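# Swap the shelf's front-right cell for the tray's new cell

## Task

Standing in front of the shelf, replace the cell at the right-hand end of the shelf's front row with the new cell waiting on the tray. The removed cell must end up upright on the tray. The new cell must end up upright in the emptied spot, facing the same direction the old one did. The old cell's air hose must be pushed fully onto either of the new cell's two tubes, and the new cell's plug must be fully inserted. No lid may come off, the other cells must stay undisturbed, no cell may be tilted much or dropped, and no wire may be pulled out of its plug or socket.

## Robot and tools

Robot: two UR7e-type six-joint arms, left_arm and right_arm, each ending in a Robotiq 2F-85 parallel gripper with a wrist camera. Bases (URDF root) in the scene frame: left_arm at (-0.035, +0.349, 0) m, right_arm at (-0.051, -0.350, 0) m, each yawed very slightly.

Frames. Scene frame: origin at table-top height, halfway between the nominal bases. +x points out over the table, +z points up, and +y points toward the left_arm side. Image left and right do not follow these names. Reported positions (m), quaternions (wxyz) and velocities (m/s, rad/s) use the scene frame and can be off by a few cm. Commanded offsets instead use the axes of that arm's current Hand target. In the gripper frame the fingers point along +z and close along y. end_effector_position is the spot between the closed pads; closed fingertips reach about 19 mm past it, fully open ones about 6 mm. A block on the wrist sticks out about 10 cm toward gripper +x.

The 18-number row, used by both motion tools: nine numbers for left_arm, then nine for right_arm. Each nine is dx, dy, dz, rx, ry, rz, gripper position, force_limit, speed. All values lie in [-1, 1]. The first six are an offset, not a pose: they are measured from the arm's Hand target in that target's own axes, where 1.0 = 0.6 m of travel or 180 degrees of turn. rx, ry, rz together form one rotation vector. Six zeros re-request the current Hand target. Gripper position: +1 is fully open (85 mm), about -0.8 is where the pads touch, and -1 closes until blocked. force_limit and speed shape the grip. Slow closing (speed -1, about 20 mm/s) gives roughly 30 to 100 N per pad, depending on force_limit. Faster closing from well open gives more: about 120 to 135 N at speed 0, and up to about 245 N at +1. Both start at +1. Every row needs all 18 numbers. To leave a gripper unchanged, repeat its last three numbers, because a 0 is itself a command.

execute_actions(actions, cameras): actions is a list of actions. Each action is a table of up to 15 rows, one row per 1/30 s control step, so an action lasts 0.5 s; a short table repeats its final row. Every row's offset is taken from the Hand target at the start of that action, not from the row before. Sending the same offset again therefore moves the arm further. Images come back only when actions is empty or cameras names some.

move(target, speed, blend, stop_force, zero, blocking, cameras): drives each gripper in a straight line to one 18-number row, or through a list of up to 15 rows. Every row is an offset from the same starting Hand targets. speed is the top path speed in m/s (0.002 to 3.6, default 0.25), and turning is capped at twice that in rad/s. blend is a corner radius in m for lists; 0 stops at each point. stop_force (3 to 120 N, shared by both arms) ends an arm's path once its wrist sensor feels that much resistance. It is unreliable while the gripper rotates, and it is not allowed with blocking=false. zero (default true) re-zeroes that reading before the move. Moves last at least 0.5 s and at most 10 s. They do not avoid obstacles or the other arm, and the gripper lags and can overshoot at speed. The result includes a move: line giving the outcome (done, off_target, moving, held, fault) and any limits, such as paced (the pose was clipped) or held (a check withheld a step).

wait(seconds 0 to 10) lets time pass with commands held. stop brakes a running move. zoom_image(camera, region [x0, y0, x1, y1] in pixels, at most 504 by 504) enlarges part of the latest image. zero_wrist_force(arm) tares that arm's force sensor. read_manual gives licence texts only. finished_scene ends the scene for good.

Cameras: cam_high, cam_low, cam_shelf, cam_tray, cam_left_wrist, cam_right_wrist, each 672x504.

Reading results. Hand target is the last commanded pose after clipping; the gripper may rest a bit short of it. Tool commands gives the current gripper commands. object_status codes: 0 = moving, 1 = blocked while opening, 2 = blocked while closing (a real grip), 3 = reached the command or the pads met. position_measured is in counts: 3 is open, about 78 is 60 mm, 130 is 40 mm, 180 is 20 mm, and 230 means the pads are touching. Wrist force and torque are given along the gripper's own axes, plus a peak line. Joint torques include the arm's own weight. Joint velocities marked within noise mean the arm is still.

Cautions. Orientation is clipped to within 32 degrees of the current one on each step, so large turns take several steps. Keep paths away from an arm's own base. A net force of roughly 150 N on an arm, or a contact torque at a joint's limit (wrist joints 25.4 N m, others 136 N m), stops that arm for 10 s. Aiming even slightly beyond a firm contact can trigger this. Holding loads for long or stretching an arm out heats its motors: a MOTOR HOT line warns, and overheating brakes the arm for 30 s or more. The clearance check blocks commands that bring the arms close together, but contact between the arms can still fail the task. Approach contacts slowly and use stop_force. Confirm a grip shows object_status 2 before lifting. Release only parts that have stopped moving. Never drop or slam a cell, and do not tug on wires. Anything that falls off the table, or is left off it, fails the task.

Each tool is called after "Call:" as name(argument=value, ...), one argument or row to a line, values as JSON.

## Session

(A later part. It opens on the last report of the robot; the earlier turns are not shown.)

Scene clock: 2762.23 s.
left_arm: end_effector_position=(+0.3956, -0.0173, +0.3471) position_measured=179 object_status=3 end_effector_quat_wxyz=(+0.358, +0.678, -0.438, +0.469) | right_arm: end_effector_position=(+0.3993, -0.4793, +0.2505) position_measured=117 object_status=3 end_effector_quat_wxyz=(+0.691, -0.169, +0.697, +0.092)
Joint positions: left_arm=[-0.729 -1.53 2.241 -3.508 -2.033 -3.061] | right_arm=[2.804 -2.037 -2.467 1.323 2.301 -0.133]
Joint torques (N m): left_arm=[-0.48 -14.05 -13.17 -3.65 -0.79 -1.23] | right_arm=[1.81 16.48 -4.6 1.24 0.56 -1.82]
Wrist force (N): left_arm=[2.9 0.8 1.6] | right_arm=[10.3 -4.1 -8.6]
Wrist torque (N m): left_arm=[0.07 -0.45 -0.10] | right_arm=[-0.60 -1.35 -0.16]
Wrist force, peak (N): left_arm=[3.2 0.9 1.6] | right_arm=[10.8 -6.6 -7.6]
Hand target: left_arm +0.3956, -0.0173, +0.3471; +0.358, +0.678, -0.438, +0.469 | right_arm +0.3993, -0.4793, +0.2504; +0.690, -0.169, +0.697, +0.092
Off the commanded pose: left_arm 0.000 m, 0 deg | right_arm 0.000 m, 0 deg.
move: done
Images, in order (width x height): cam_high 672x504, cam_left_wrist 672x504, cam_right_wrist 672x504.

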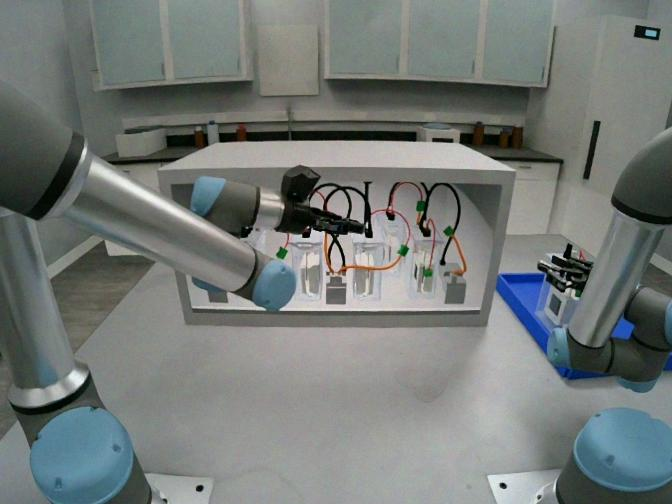

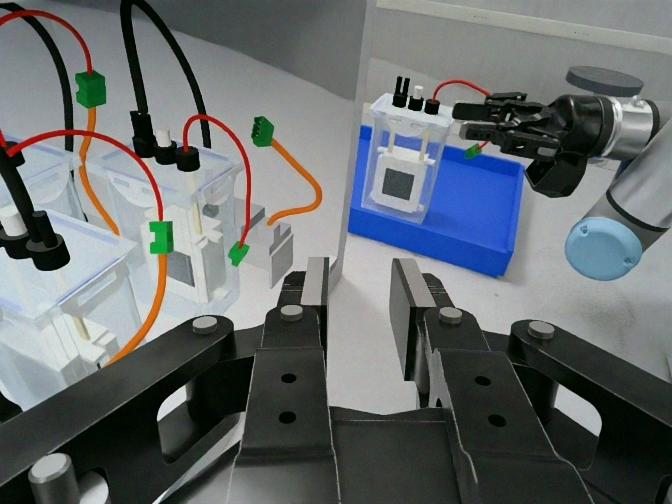

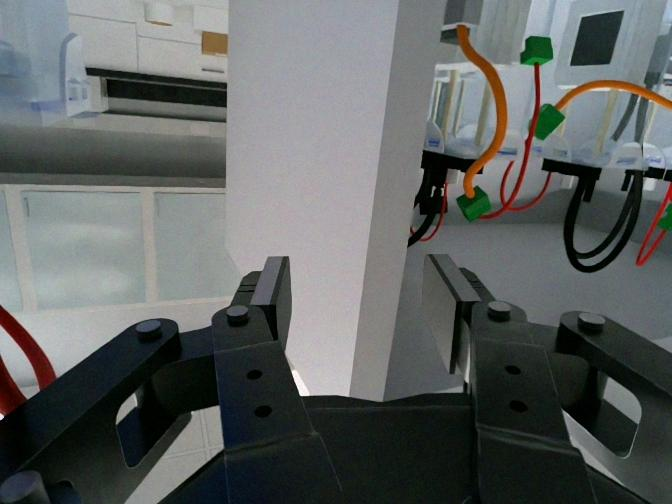

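Call:
move(
  target=[-0.144,-0.0472,0.4829,0.3686,0.0031,-0.1038,0.1,-0.3,-1,0,0,0,0,0,0,0.1,-0.6,-1],
  speed=0.25,
  cameras=["cam_left_wrist","cam_high","cam_low","cam_right_wrist"],
)

Scene clock: 2777.80 s.
left_arm: end_effector_position=(+0.5000, -0.2447, +0.1751) position_measured=117 object_status=3 end_effector_quat_wxyz=(+0.000, +0.819, +0.000, +0.573) end_effector_velocity=(+0.000, +0.000, +0.000) end_effector_angular_velocity=(+0.003, +0.001, +0.002) | right_arm: end_effector_position=(+0.3993, -0.4793, +0.2504) position_measured=117 object_status=3 end_effector_quat_wxyz=(+0.690, -0.169, +0.697, +0.092)
Joint positions: left_arm=[-1.305 -0.838 1.604 -2.945 -0.43 -4.06] | right_arm=[2.804 -2.037 -2.467 1.323 2.301 -0.133]
Joint velocities: left_arm=[0 0 -0.001 0.006 0.001 -0.003] | right_arm=[within noise]
Joint torques (N m): left_arm=[9.68 -38.74 -27.93 -1.41 3.29 -1.55] | right_arm=[-0.18 18.46 -4.27 3.1 -1.12 1.96]
Wrist force (N): left_arm=[3.1 0.4 1.5] | right_arm=[10.1 -4.1 -8.9]
Wrist torque (N m): left_arm=[-0.01 -0.48 -0.08] | right_arm=[-0.59 -1.32 -0.15]
Wrist force, peak (N): left_arm=[3.5 0.6 1.9] | right_arm=[10.5 -4.1 -9.0]
Hand target: left_arm +0.5000, -0.2447, +0.1751; +0.000, +0.819, +0.000, +0.574 | right_arm +0.3993, -0.4793, +0.2504; +0.690, -0.169, +0.697, +0.092
Off the commanded pose: left_arm 0.000 m, 0 deg | right_arm 0.000 m, 0 deg.
move: done
Images, in order (width x height): cam_high 672x504, cam_low 672x504, cam_left_wrist 672x504, cam_right_wrist 672x504.

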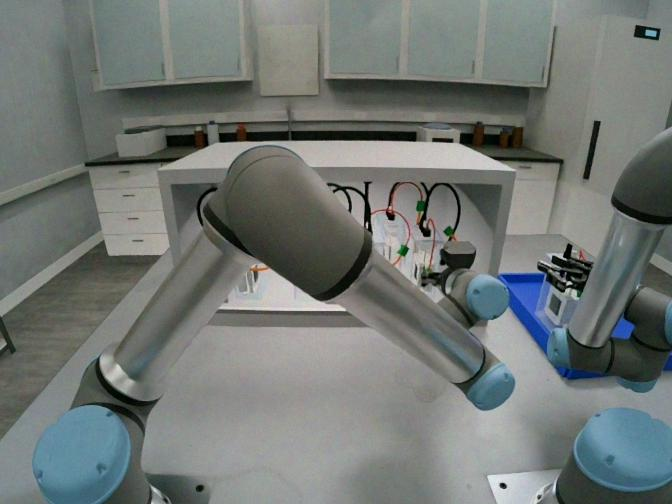

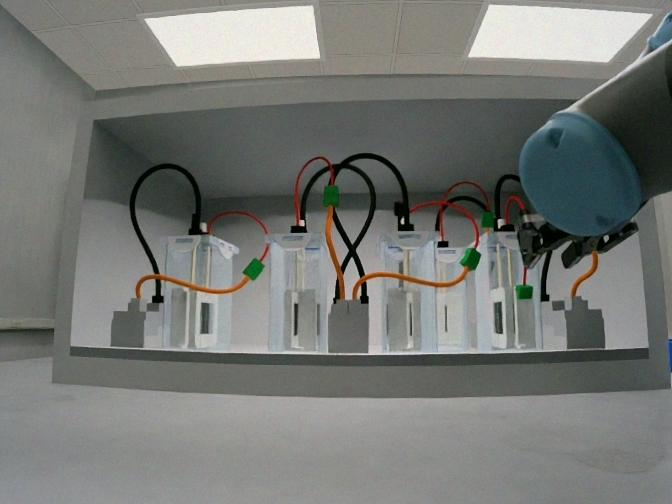

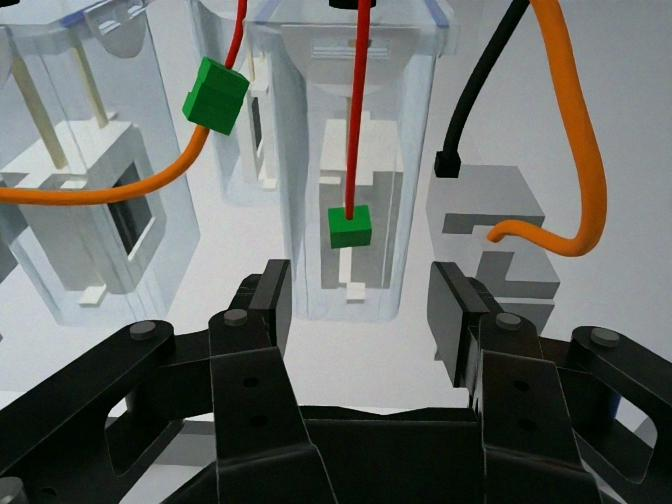

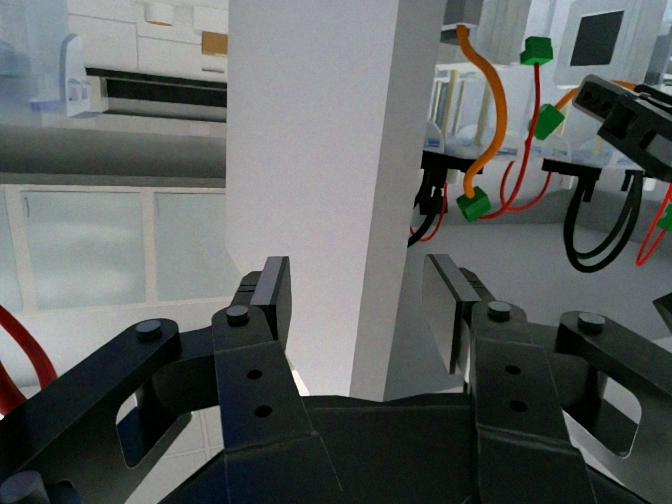

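Call:
zoom_image(
  camera="cam_left_wrist",
  region=[290, 180, 410, 300],
)

Scaled by 4.200 from the camera's 672x504 image, which has a finer 960x720 frame.

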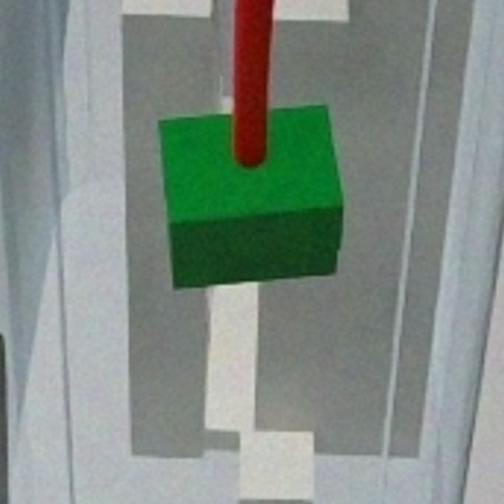

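Call:
move(
  target=[-0.0323,-0.0035,0.0117,0,0.0833,0,0.1,-0.3,-1,0,0,0,0,0,0,0.1,-0.6,-1],
  speed=0.2,
  cameras=["cam_left_wrist"],
)

Call:
zoom_image(
  camera="cam_left_wrist",
  region=[290, 180, 410, 300],
)

Scene clock: 2796.00 s.
left_arm: end_effector_position=(+0.5000, -0.2427, +0.1545) position_measured=117 object_status=3 end_effector_quat_wxyz=(+0.000, +0.737, +0.000, +0.675) | right_arm: end_effector_position=(+0.3993, -0.4793, +0.2504) position_measured=117 object_status=3 end_effector_quat_wxyz=(+0.690, -0.169, +0.697, +0.092)
Joint positions: left_arm=[-1.326 -0.563 1.456 -3.674 -0.25 -3.492] | right_arm=[2.804 -2.037 -2.467 1.323 2.301 -0.133]
Joint torques (N m): left_arm=[8.02 -56.51 -8.02 -2.78 2.87 0.84] | right_arm=[9.14 20.46 -4.11 2.95 -1.28 2.02]
Wrist force (N): left_arm=[2.9 0.4 2.3] | right_arm=[10.1 -4.0 -9.0]
Wrist torque (N m): left_arm=[-0.05 -0.41 0.14] | right_arm=[-0.59 -1.33 -0.15]
Wrist force, peak (N): left_arm=[4.2 0.3 1.3] | right_arm=[10.6 -3.9 -9.0]
Hand target: left_arm +0.5000, -0.2426, +0.1545; +0.000, +0.737, +0.000, +0.675 | right_arm +0.3993, -0.4793, +0.2504; +0.690, -0.169, +0.697, +0.092
Off the commanded pose: left_arm 0.000 m, 0 deg | right_arm 0.000 m, 0 deg.
move: done
Images, in order (width x height): cam_left_wrist 672x504.

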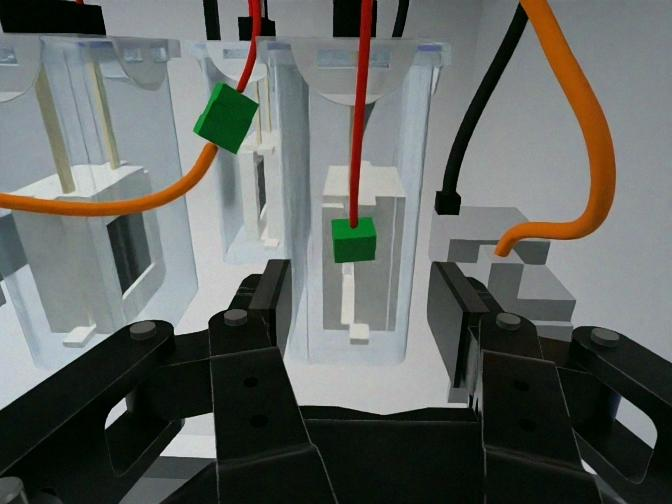

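Scaled by 4.200 from the camera's 672x504 image, which has a finer 960x720 frame.

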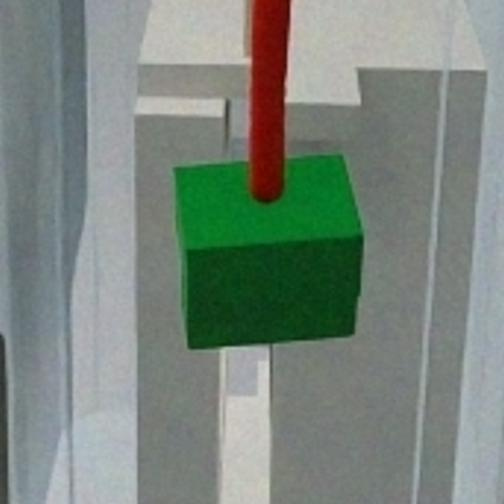

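Call:
move(
  target=[0.0058,0,0.1417,0,0,0,0.1,-0.3,-1,0,0,0,0,0,0,0.1,-0.6,-1],
  speed=0.1,
  cameras=["cam_left_wrist","cam_right_wrist"],
)

Call:
zoom_image(
  camera="cam_left_wrist",
  region=[260, 210, 440, 390],
)

Call:
zoom_image(
  camera="cam_right_wrist",
  region=[420, 0, 640, 200],
)

Scene clock: 2808.13 s.
left_arm: end_effector_position=(+0.5850, -0.2426, +0.1505) position_measured=117 object_status=3 end_effector_quat_wxyz=(+0.000, +0.737, +0.000, +0.675) | right_arm: end_effector_position=(+0.3993, -0.4793, +0.2504) position_measured=117 object_status=3 end_effector_quat_wxyz=(+0.690, -0.169, +0.697, +0.092)
Joint positions: left_arm=[-1.203 -0.465 1.25 -3.68 -0.368 -3.372] | right_arm=[2.804 -2.037 -2.467 1.323 2.301 -0.133]
Joint torques (N m): left_arm=[-2.87 -59.8 -16.47 -2.9 1.82 -1.34] | right_arm=[8.46 21.89 -4 2.91 -1.17 1.88]
Wrist force (N): left_arm=[3.1 0.3 1.9] | right_arm=[10.3 -4.0 -8.8]
Wrist torque (N m): left_arm=[-0.07 -0.44 0.02] | right_arm=[-0.59 -1.35 -0.15]
Wrist force, peak (N): left_arm=[3.3 0.5 3.4] | right_arm=[10.5 -4.0 -9.0]
Hand target: left_arm +0.5850, -0.2427, +0.1505; +0.000, +0.737, +0.000, +0.675 | right_arm +0.3993, -0.4793, +0.2504; +0.690, -0.169, +0.697, +0.092
Off the commanded pose: left_arm 0.000 m, 0 deg | right_arm 0.000 m, 0 deg.
move: done
Images, in order (width x height): cam_left_wrist 672x504, cam_right_wrist 672x504.

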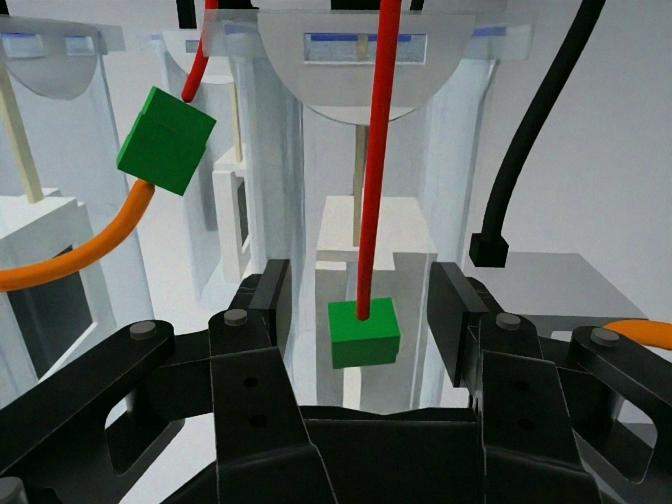

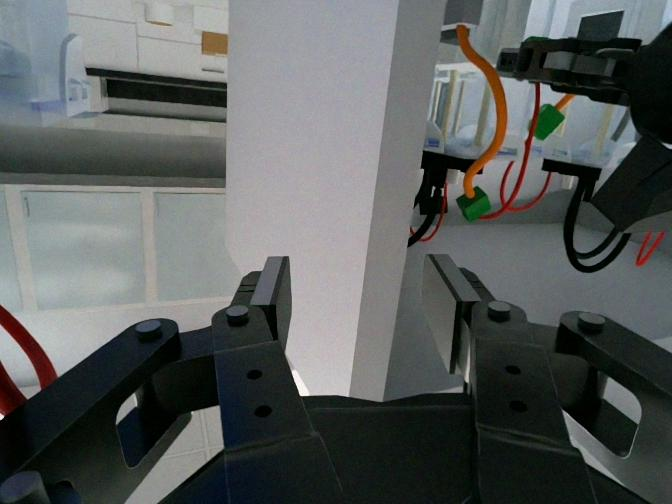

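Scaled by 2.800 from the camera's 672x504 image, which has a finer 960x720 frame.

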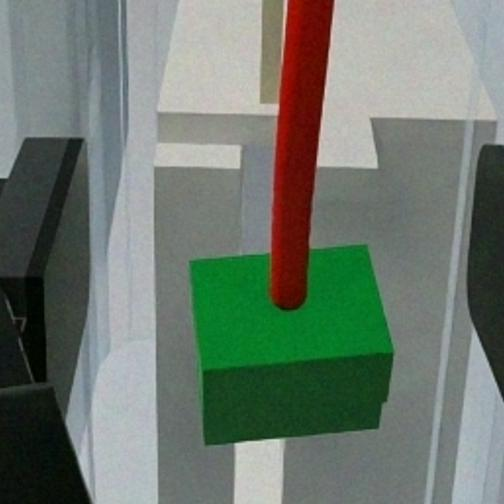

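Scaled by 2.291 from the camera's 672x504 image, which has a finer 960x720 frame.

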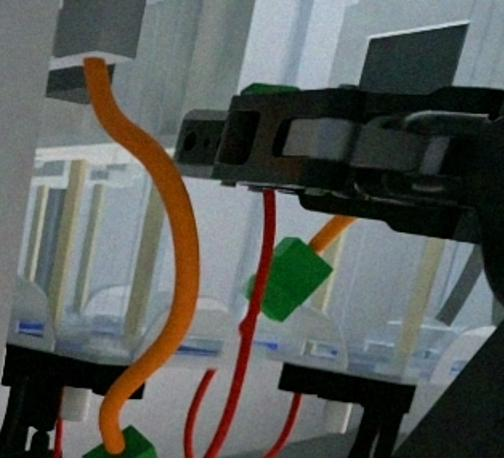

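Call:
move(
  target=[-0.0015,0,0,0,0,0,-1,-0.4,-1,0,0,0,0,0,0,0.1,-0.6,-1],
  speed=0.1,
  cameras=["cam_left_wrist","cam_right_wrist"],
)

Call:
zoom_image(
  camera="cam_left_wrist",
  region=[280, 230, 440, 390],
)

Call:
zoom_image(
  camera="cam_right_wrist",
  region=[420, 0, 640, 240],
)

Scene clock: 2817.37 s.
left_arm: end_effector_position=(+0.5849, -0.2427, +0.1496) position_measured=181 object_status=0 end_effector_quat_wxyz=(+0.000, +0.737, +0.000, +0.676) | right_arm: end_effector_position=(+0.3993, -0.4793, +0.2504) position_measured=117 object_status=3 end_effector_quat_wxyz=(+0.690, -0.169, +0.697, +0.092)
Joint positions: left_arm=[-1.203 -0.464 1.249 -3.681 -0.368 -3.372] | right_arm=[2.804 -2.037 -2.467 1.323 2.301 -0.133]
Joint torques (N m): left_arm=[-9.71 -47.06 -23.94 -1.47 2.42 -1.53] | right_arm=[8.53 24.04 -4.73 3.03 -1.24 1.92]
Wrist force (N): left_arm=[3.0 0.5 2.0] | right_arm=[10.3 -4.1 -9.0]
Wrist torque (N m): left_arm=[-0.04 -0.43 0.03] | right_arm=[-0.61 -1.35 -0.15]
Wrist force, peak (N): left_arm=[3.2 0.4 2.2] | right_arm=[10.5 -4.1 -9.0]
Hand target: left_arm +0.5849, -0.2427, +0.1496; +0.000, +0.737, +0.000, +0.675 | right_arm +0.3993, -0.4793, +0.2504; +0.690, -0.169, +0.697, +0.092
Off the commanded pose: left_arm 0.000 m, 0 deg | right_arm 0.000 m, 0 deg.
move: done
Images, in order (width x height): cam_left_wrist 672x504, cam_right_wrist 672x504.

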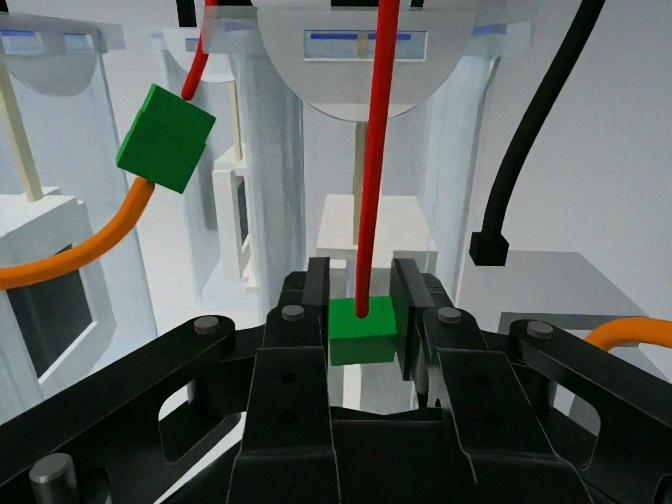

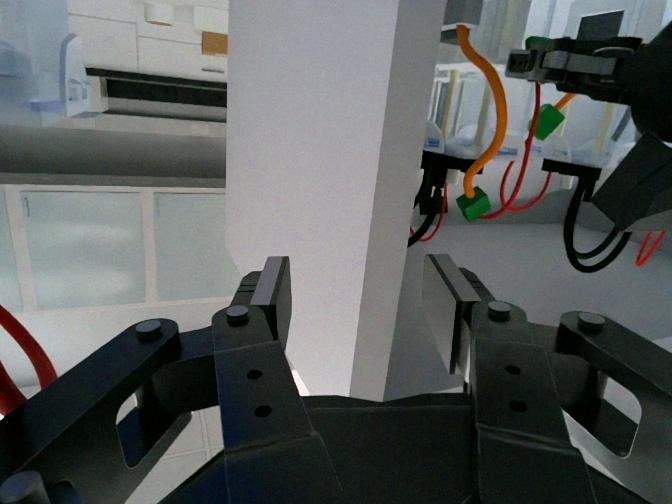

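Scaled by 3.150 from the camera's 672x504 image, which has a finer 960x720 frame.

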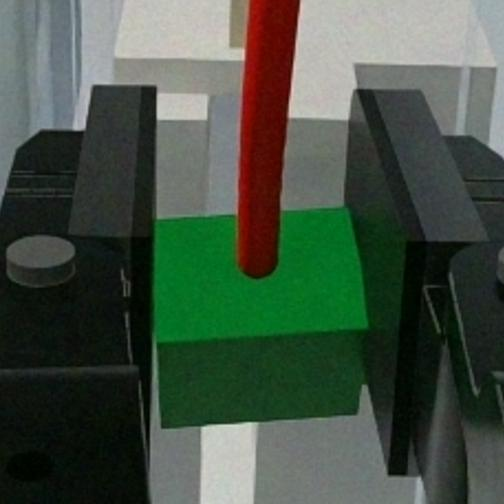

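Scaled by 2.100 from the camera's 672x504 image, which has a finer 960x720 frame.

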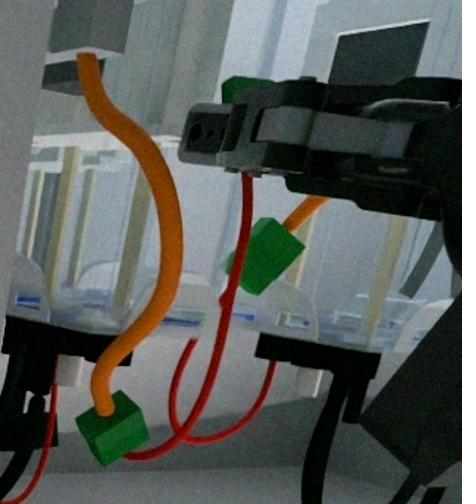

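Call:
move(
  target=[
    [0.0193,0,-0.1605,0,0,0,-1,-0.4,-1,0,0,0,0,0,0,0.1,-0.6,-1],
    [0.2533,0.0122,-0.2078,0.0295,-0.0772,-0.1498,-1,-0.4,-1,0,0,0,0,0,0,0.1,-0.6,-1],
  ],
  speed=[0.08,0.15],
  blend=[0.02,0],
  cameras=["all"],
)

Scene clock: 2855.43 s.
left_arm: end_effector_position=(+0.4740, -0.2499, +0.3120) position_measured=181 object_status=2 end_effector_quat_wxyz=(+0.123, +0.792, +0.202, +0.563) | right_arm: end_effector_position=(+0.3993, -0.4793, +0.2504) position_measured=117 object_status=3 end_effector_quat_wxyz=(+0.690, -0.169, +0.697, +0.092)
Joint positions: left_arm=[-1.35 -1.052 1.521 -2.499 -0.384 -4.689] | right_arm=[2.804 -2.037 -2.467 1.323 2.301 -0.133]
Joint torques (N m): left_arm=[2.26 -44.1 -14.63 -1.96 3.31 -1.04] | right_arm=[8.58 27.42 -3.53 2.94 -1.21 1.97]
Wrist force (N): left_arm=[2.8 0.5 1.7] | right_arm=[10.4 -4.1 -8.8]
Wrist torque (N m): left_arm=[0.05 -0.53 -0.17] | right_arm=[-0.59 -1.37 -0.16]
Wrist force, peak (N): left_arm=[3.5 0.1 2.7] | right_arm=[10.3 -4.1 -9.2]
Hand target: left_arm +0.4740, -0.2499, +0.3119; +0.123, +0.792, +0.202, +0.563 | right_arm +0.3993, -0.4793, +0.2504; +0.690, -0.169, +0.697, +0.092
Off the commanded pose: left_arm 0.000 m, 0 deg | right_arm 0.000 m, 0 deg.
move: done

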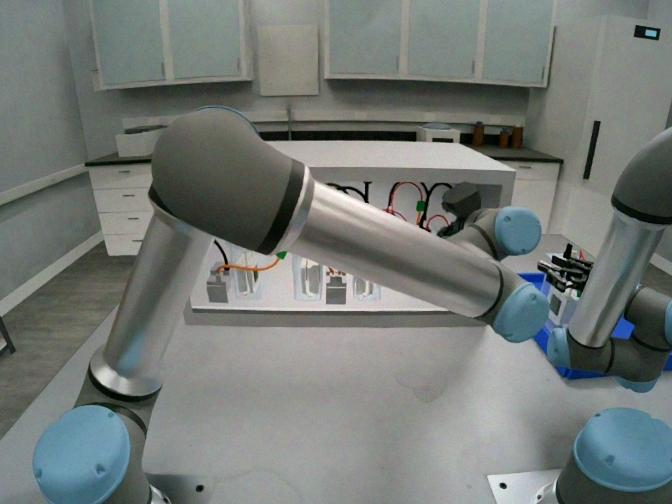

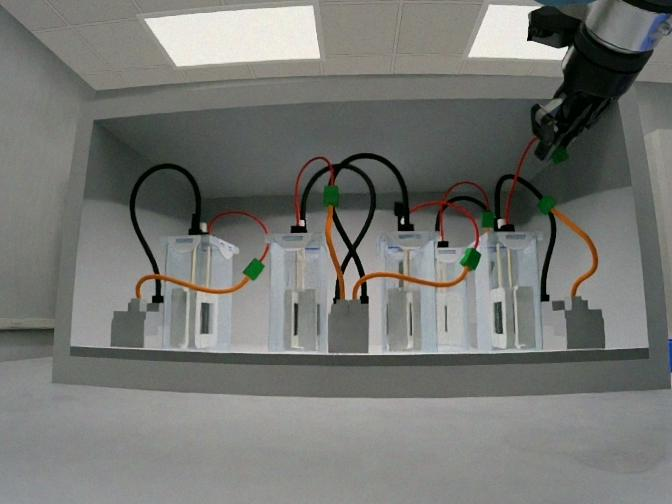

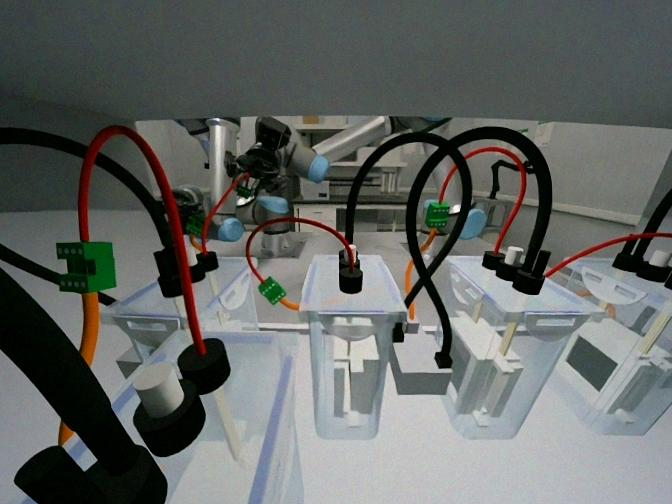

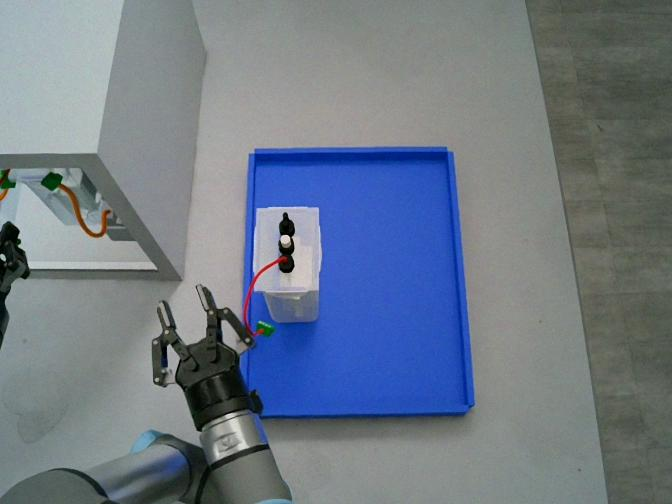

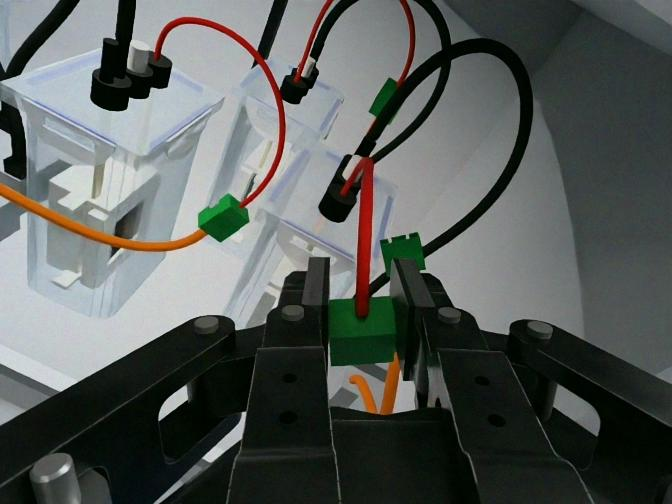

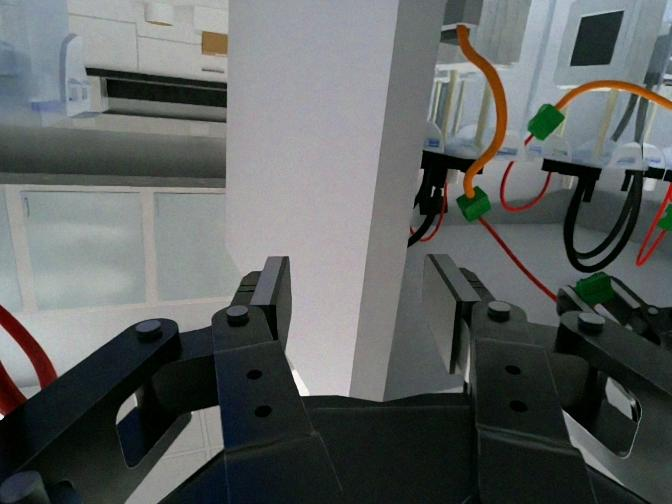

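Call:
move(
  target=[0.0827,-0.052,-0.022,0,0,0,-1,-0.4,-1,-0.0522,0.1957,0.1952,0,0,0,0.1,-0.6,-1],
  speed=0.15,
  cameras=["cam_right_wrist","cam_left_wrist","cam_low"],
)

Call:
zoom_image(
  camera="cam_right_wrist",
  region=[300, 100, 460, 260],
)

Scene clock: 2870.10 s.
left_arm: end_effector_position=(+0.4701, -0.1998, +0.3449) position_measured=181 object_status=2 end_effector_quat_wxyz=(+0.123, +0.792, +0.202, +0.563) | right_arm: end_effector_position=(+0.4655, -0.3248, +0.2657) position_measured=117 object_status=3 end_effector_quat_wxyz=(+0.691, -0.169, +0.697, +0.092)
Joint positions: left_arm=[-1.338 -1.184 1.635 -2.505 -0.389 -4.663] | right_arm=[3.411 -1.96 -2.525 1.314 1.694 -0.11]
Joint torques (N m): left_arm=[-8.81 -35.17 -31.89 -1.77 1.59 -1.26] | right_arm=[8.3 14.4 -4.36 4.13 -1.39 -1.42]
Wrist force (N): left_arm=[1.8 0.7 3.6] | right_arm=[10.4 -4.5 -8.6]
Wrist torque (N m): left_arm=[0.00 -0.52 -0.16] | right_arm=[-0.60 -1.38 -0.23]
Wrist force, peak (N): left_arm=[2.4 0.6 4.7] | right_arm=[10.7 -5.4 -10.6]
Hand target: left_arm +0.4700, -0.1998, +0.3449; +0.123, +0.792, +0.202, +0.563 | right_arm +0.4655, -0.3248, +0.2656; +0.690, -0.169, +0.697, +0.092
Off the commanded pose: left_arm 0.000 m, 0 deg | right_arm 0.000 m, 0 deg.
move: done
Images, in order (width x height): cam_low 672x504, cam_left_wrist 672x504, cam_right_wrist 672x504.

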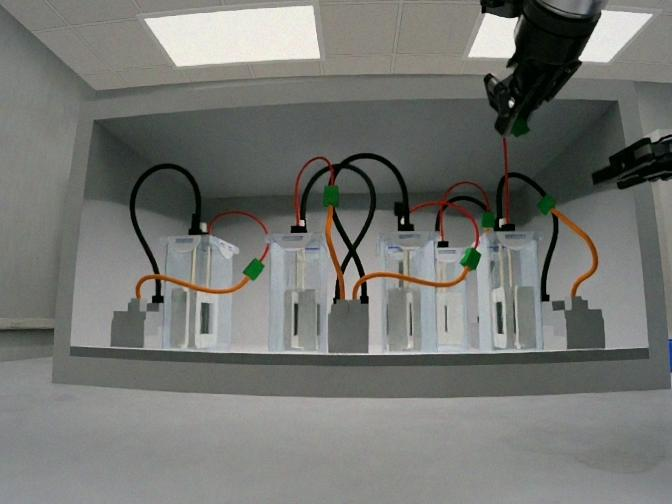

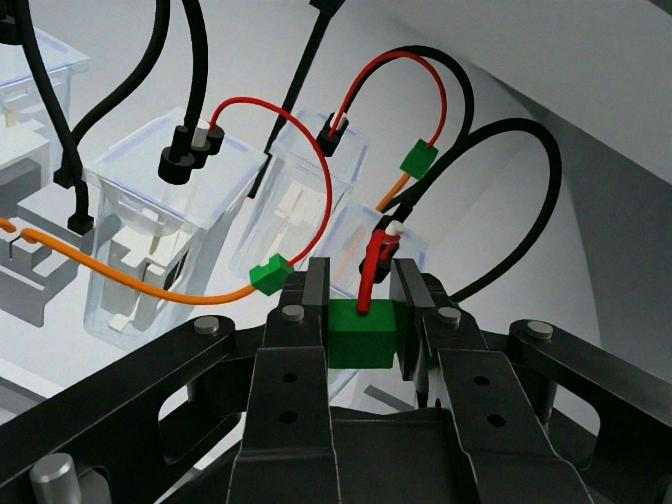

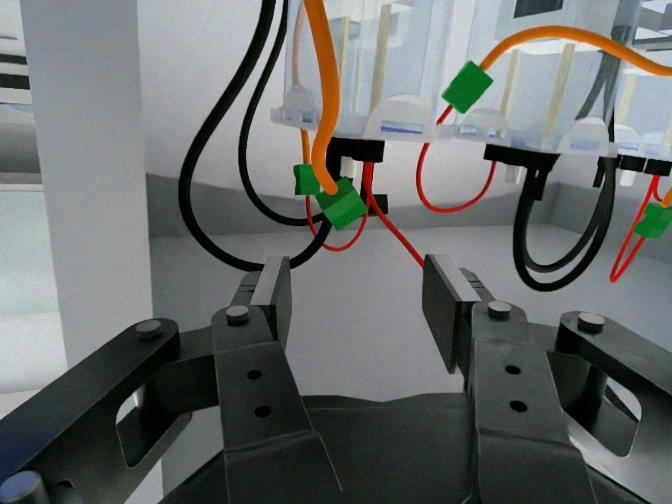

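Scaled by 3.150 from the camera's 672x504 image, which has a finer 960x720 frame.

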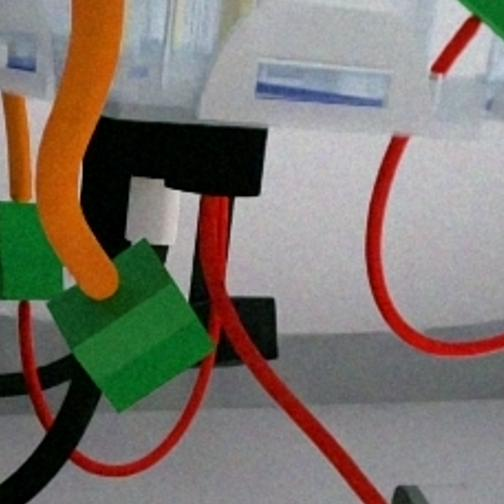

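Call:
move(
  target=[0,0,0,0,0,0,-1,-0.4,-1,0.0282,-0.0188,0.1167,0,-0.0444,-0.0389,0.1,-0.6,-1],
  speed=0.1,
  cameras=["cam_right_wrist","cam_left_wrist","cam_tray"],
)

Call:
zoom_image(
  camera="cam_right_wrist",
  region=[270, 150, 450, 330],
)

Scene clock: 2894.40 s.
left_arm: end_effector_position=(+0.4700, -0.1998, +0.3449) position_measured=181 object_status=2 end_effector_quat_wxyz=(+0.123, +0.792, +0.202, +0.563) | right_arm: end_effector_position=(+0.5203, -0.3146, +0.2515) position_measured=117 object_status=3 end_effector_quat_wxyz=(+0.731, -0.198, +0.649, +0.067)
Joint positions: left_arm=[-1.339 -1.184 1.635 -2.505 -0.389 -4.663] | right_arm=[3.387 -2.163 -2.335 1.437 1.735 -0.191]
Joint torques (N m): left_arm=[-10.82 -30.79 -31.58 -1.81 3.82 -1.34] | right_arm=[1.43 44.71 -4.16 -0.02 -1.26 1.71]
Wrist force (N): left_arm=[2.0 0.8 3.7] | right_arm=[9.8 -3.9 -9.1]
Wrist torque (N m): left_arm=[0.01 -0.54 -0.16] | right_arm=[-0.56 -1.28 -0.12]
Wrist force, peak (N): left_arm=[2.1 0.7 4.0] | right_arm=[10.3 -4.2 -9.2]
Hand target: left_arm +0.4700, -0.1998, +0.3449; +0.123, +0.792, +0.202, +0.563 | right_arm +0.5203, -0.3145, +0.2515; +0.731, -0.198, +0.649, +0.067 (not the last commanded pose)
Off the commanded pose: left_arm 0.000 m, 0 deg | right_arm 0.015 m, 2 deg.
move: held (right_arm; a check stopped the path); limits=held
pose unreachable (right arm): on one or more control steps of this call, first in action 0 (counted from 0), this arm could not follow its commanded pose, so it was not sent that pose on those steps. It may still have moved: this result reports where it is.
cause: moving toward the commanded pose would bring a part of the arm too close to another arm (a part of this arm just beyond joint 3 (elbow) and a part of the left arm just beyond its joint 5 (wrist 2), along the way the arms are being sent, or toward where that arm still pushes).
Images, in order (width x height): cam_tray 672x504, cam_left_wrist 672x504, cam_right_wrist 672x504.

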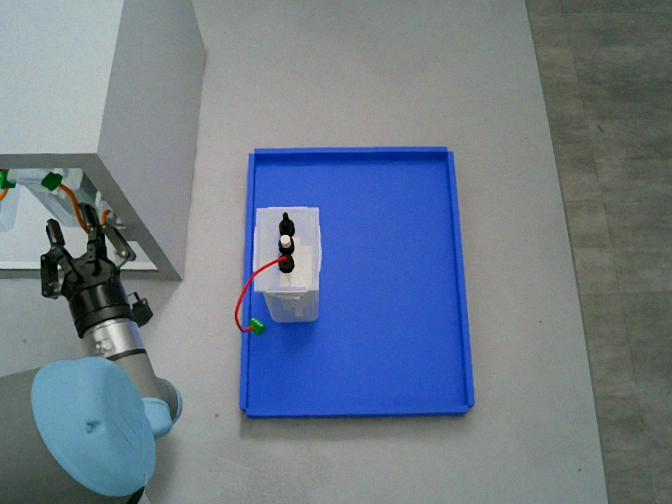

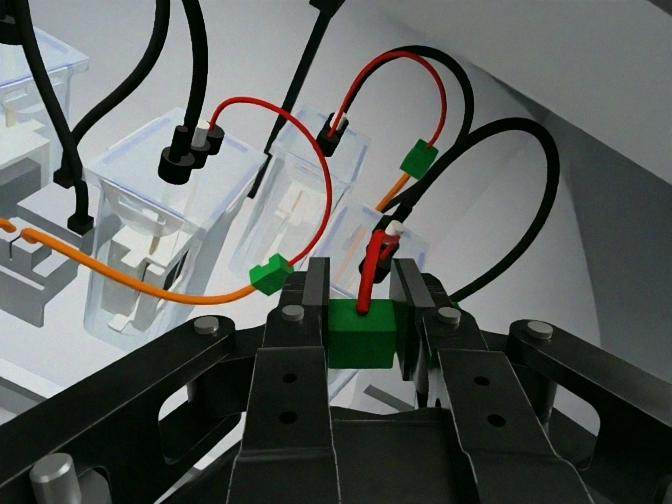

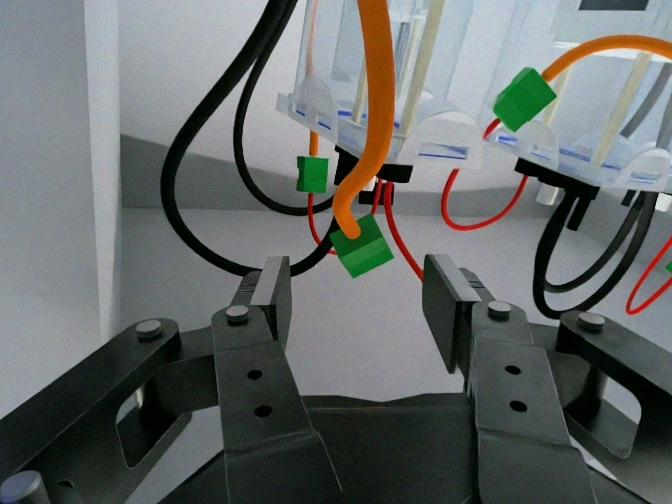

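Scaled by 2.800 from the camera's 672x504 image, which has a finer 960x720 frame.

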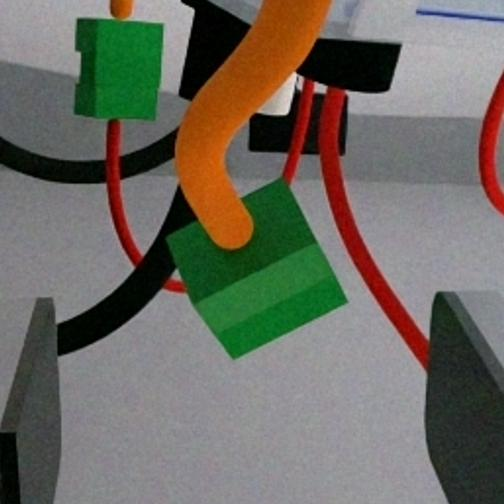

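Call:
move(
  target=[0.0098,-0.042,-0.0037,-0.1162,-0.044,-0.1634,-1,-0.4,-1,0,0,0,0,0,0,0.1,-0.6,-1],
  speed=0.15,
)

Scene clock: 2910.40 s.
left_arm: end_effector_position=(+0.4651, -0.1748, +0.3398) position_measured=181 object_status=2 end_effector_quat_wxyz=(+0.415, +0.716, +0.282, +0.485) | right_arm: end_effector_position=(+0.5203, -0.3145, +0.2515) position_measured=117 object_status=3 end_effector_quat_wxyz=(+0.731, -0.198, +0.649, +0.067)
Joint positions: left_arm=[-1.29 -1.16 1.882 -3.543 -0.627 -4.487] | right_arm=[3.387 -2.163 -2.335 1.437 1.735 -0.191]
Joint torques (N m): left_arm=[-9.52 -44.14 -28.05 -3.76 2.16 0.46] | right_arm=[9.39 45.55 -4.93 -0.12 -1.54 2.24]
Wrist force (N): left_arm=[1.1 -1.2 4.2] | right_arm=[10.1 -3.8 -9.2]
Wrist torque (N m): left_arm=[-0.14 -0.35 -0.29] | right_arm=[-0.55 -1.32 -0.13]
Wrist force, peak (N): left_arm=[1.5 -1.3 4.4] | right_arm=[10.2 -3.8 -9.3]
Hand target: left_arm +0.4650, -0.1748, +0.3399; +0.415, +0.716, +0.282, +0.485 | right_arm +0.5203, -0.3145, +0.2515; +0.731, -0.198, +0.649, +0.067
Off the commanded pose: left_arm 0.000 m, 0 deg | right_arm 0.000 m, 0 deg.
move: done

Call:
move(
  target=[0,0,0,0,0,0,-1,-0.4,-1,0.0022,-0.0028,0.072,0,0,-0.0778,0.1,-0.6,-1],
  speed=0.08,
  cameras=["cam_right_wrist","cam_tray","cam_high"],
)

Call:
zoom_image(
  camera="cam_right_wrist",
  region=[270, 180, 450, 360],
)

Call:
zoom_image(
  camera="cam_tray",
  region=[0, 150, 200, 350],
)

Scene clock: 2937.23 s.
left_arm: end_effector_position=(+0.4650, -0.1748, +0.3399) position_measured=181 object_status=2 end_effector_quat_wxyz=(+0.415, +0.716, +0.282, +0.485) | right_arm: end_effector_position=(+0.5611, -0.2999, +0.2539) position_measured=117 object_status=3 end_effector_quat_wxyz=(+0.734, -0.275, +0.620, -0.022)
Joint positions: left_arm=[-1.291 -1.16 1.882 -3.543 -0.627 -4.487] | right_arm=[3.401 -2.188 -2.224 1.351 1.721 -0.436]
Joint torques (N m): left_arm=[-10.34 -42.99 -27.51 -1.4 0.61 -1.02] | right_arm=[-10.01 43.86 -2.67 2.8 -3.88 2.79]
Wrist force (N): left_arm=[1.2 -0.8 4.2] | right_arm=[-0.5 7.4 -10.3]
Wrist torque (N m): left_arm=[-0.08 -0.36 -0.30] | right_arm=[0.25 -0.49 -0.67]
Wrist force, peak (N): left_arm=[1.2 -1.1 4.6] | right_arm=[3.9 10.7 -17.9]
Hand target: left_arm +0.4650, -0.1748, +0.3399; +0.415, +0.716, +0.282, +0.485 | right_arm +0.5610, -0.3000, +0.2540; +0.734, -0.275, +0.620, -0.022
Off the commanded pose: left_arm 0.000 m, 0 deg | right_arm 0.000 m, 0 deg.
move: done
Images, in order (width x height): cam_high 672x504, cam_tray 672x504, cam_right_wrist 672x504.

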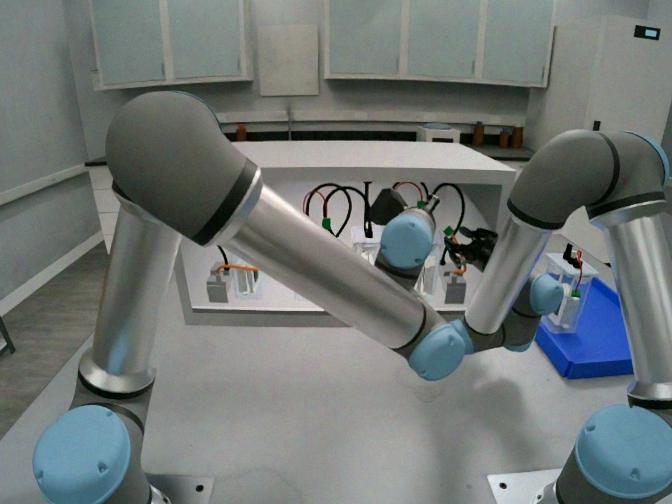

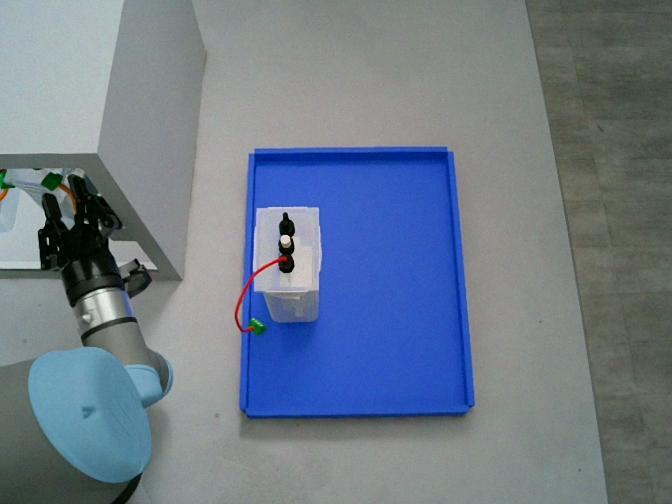

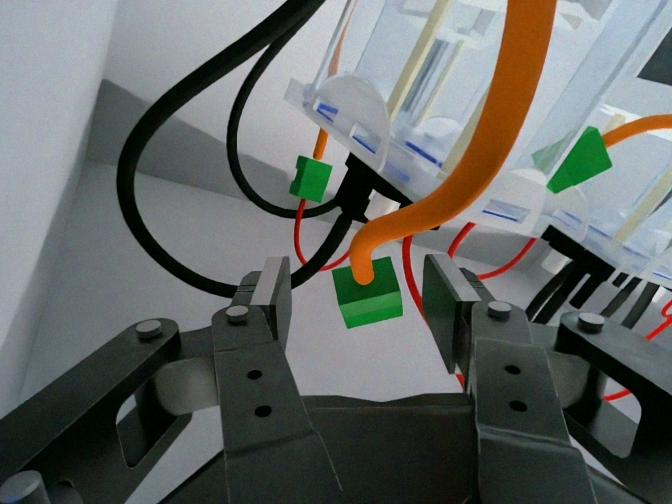

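Scaled by 2.800 from the camera's 672x504 image, which has a finer 960x720 frame.

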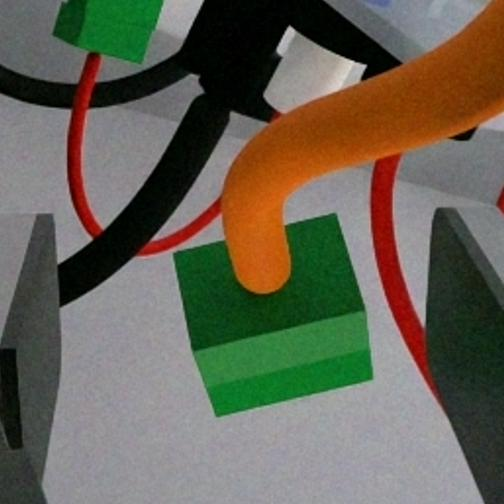

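Scaled by 2.520 from the camera's 672x504 image, which has a finer 960x720 frame.

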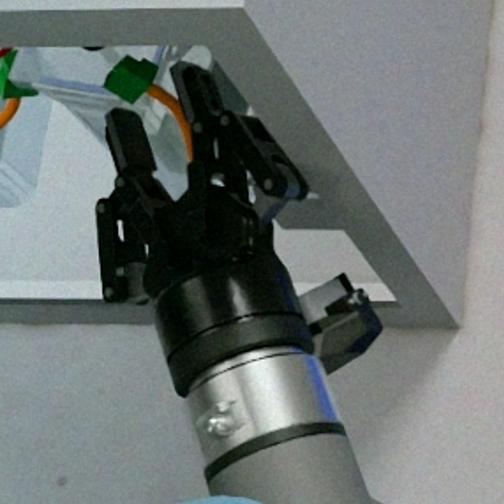

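Call:
move(
  target=[0,0,0,0,0,0,-1,-0.4,-1,0,0.0067,0,0.0299,0.0144,-0.0027,0.1,-0.6,-1],
  speed=0.04,
  cameras=["cam_right_wrist","cam_tray","cam_left_wrist"],
)

Call:
zoom_image(
  camera="cam_tray",
  region=[0, 150, 200, 350],
)

Scene clock: 2946.77 s.
left_arm: end_effector_position=(+0.4650, -0.1748, +0.3399) position_measured=181 object_status=2 end_effector_quat_wxyz=(+0.415, +0.716, +0.282, +0.485) | right_arm: end_effector_position=(+0.5597, -0.2966, +0.2522) position_measured=117 object_status=3 end_effector_quat_wxyz=(+0.732, -0.243, +0.634, -0.061)
Joint positions: left_arm=[-1.291 -1.16 1.882 -3.543 -0.627 -4.487] | right_arm=[3.489 -2.182 -2.261 1.38 1.529 -0.452]
Joint torques (N m): left_arm=[-10.43 -42.16 -26.61 -1.3 2.79 -1.02] | right_arm=[-8.68 44.42 14.96 1.05 1.41 0.33]
Wrist force (N): left_arm=[1.2 -0.8 4.1] | right_arm=[9.4 -3.5 -9.6]
Wrist torque (N m): left_arm=[-0.07 -0.37 -0.30] | right_arm=[-0.57 -1.24 -0.11]
Wrist force, peak (N): left_arm=[1.5 -1.0 4.6] | right_arm=[3.6 12.5 -8.7]
Hand target: left_arm +0.4650, -0.1748, +0.3399; +0.415, +0.716, +0.282, +0.485 | right_arm +0.5598, -0.2966, +0.2522; +0.732, -0.243, +0.634, -0.061
Off the commanded pose: left_arm 0.000 m, 0 deg | right_arm 0.000 m, 0 deg.
move: done
Images, in order (width x height): cam_tray 672x504, cam_left_wrist 672x504, cam_right_wrist 672x504.

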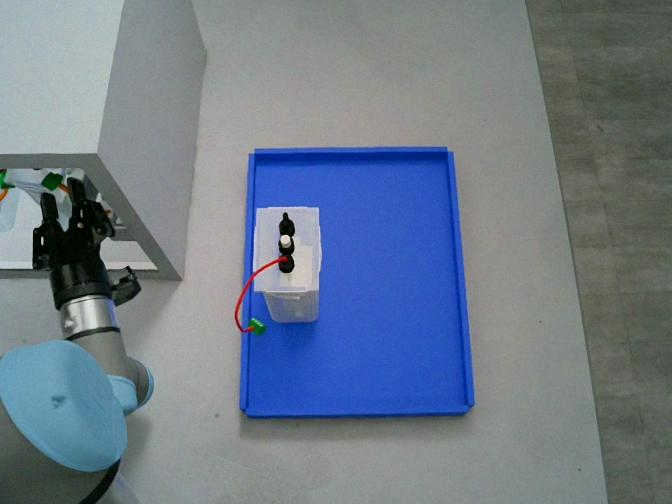

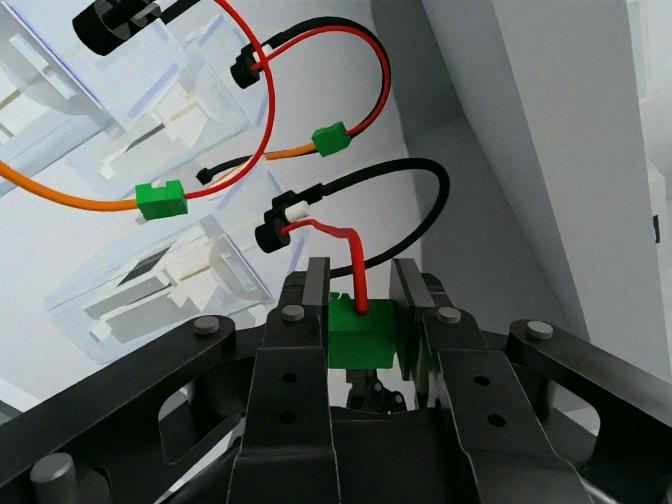

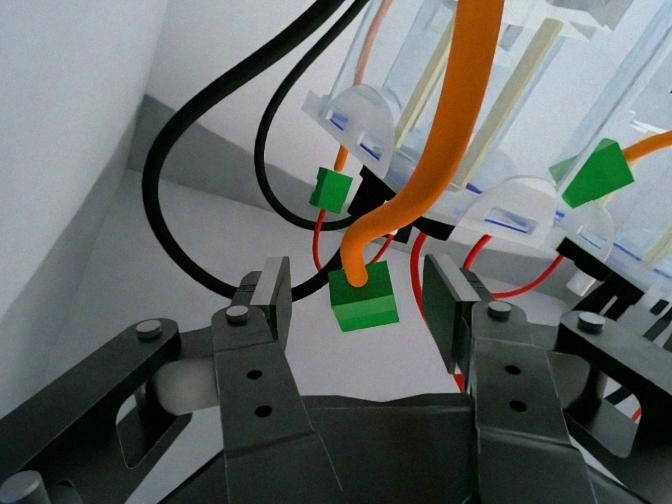

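Scaled by 2.520 from the camera's 672x504 image, which has a finer 960x720 frame.

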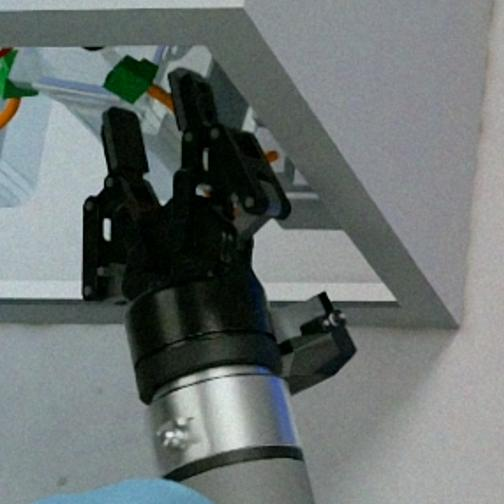

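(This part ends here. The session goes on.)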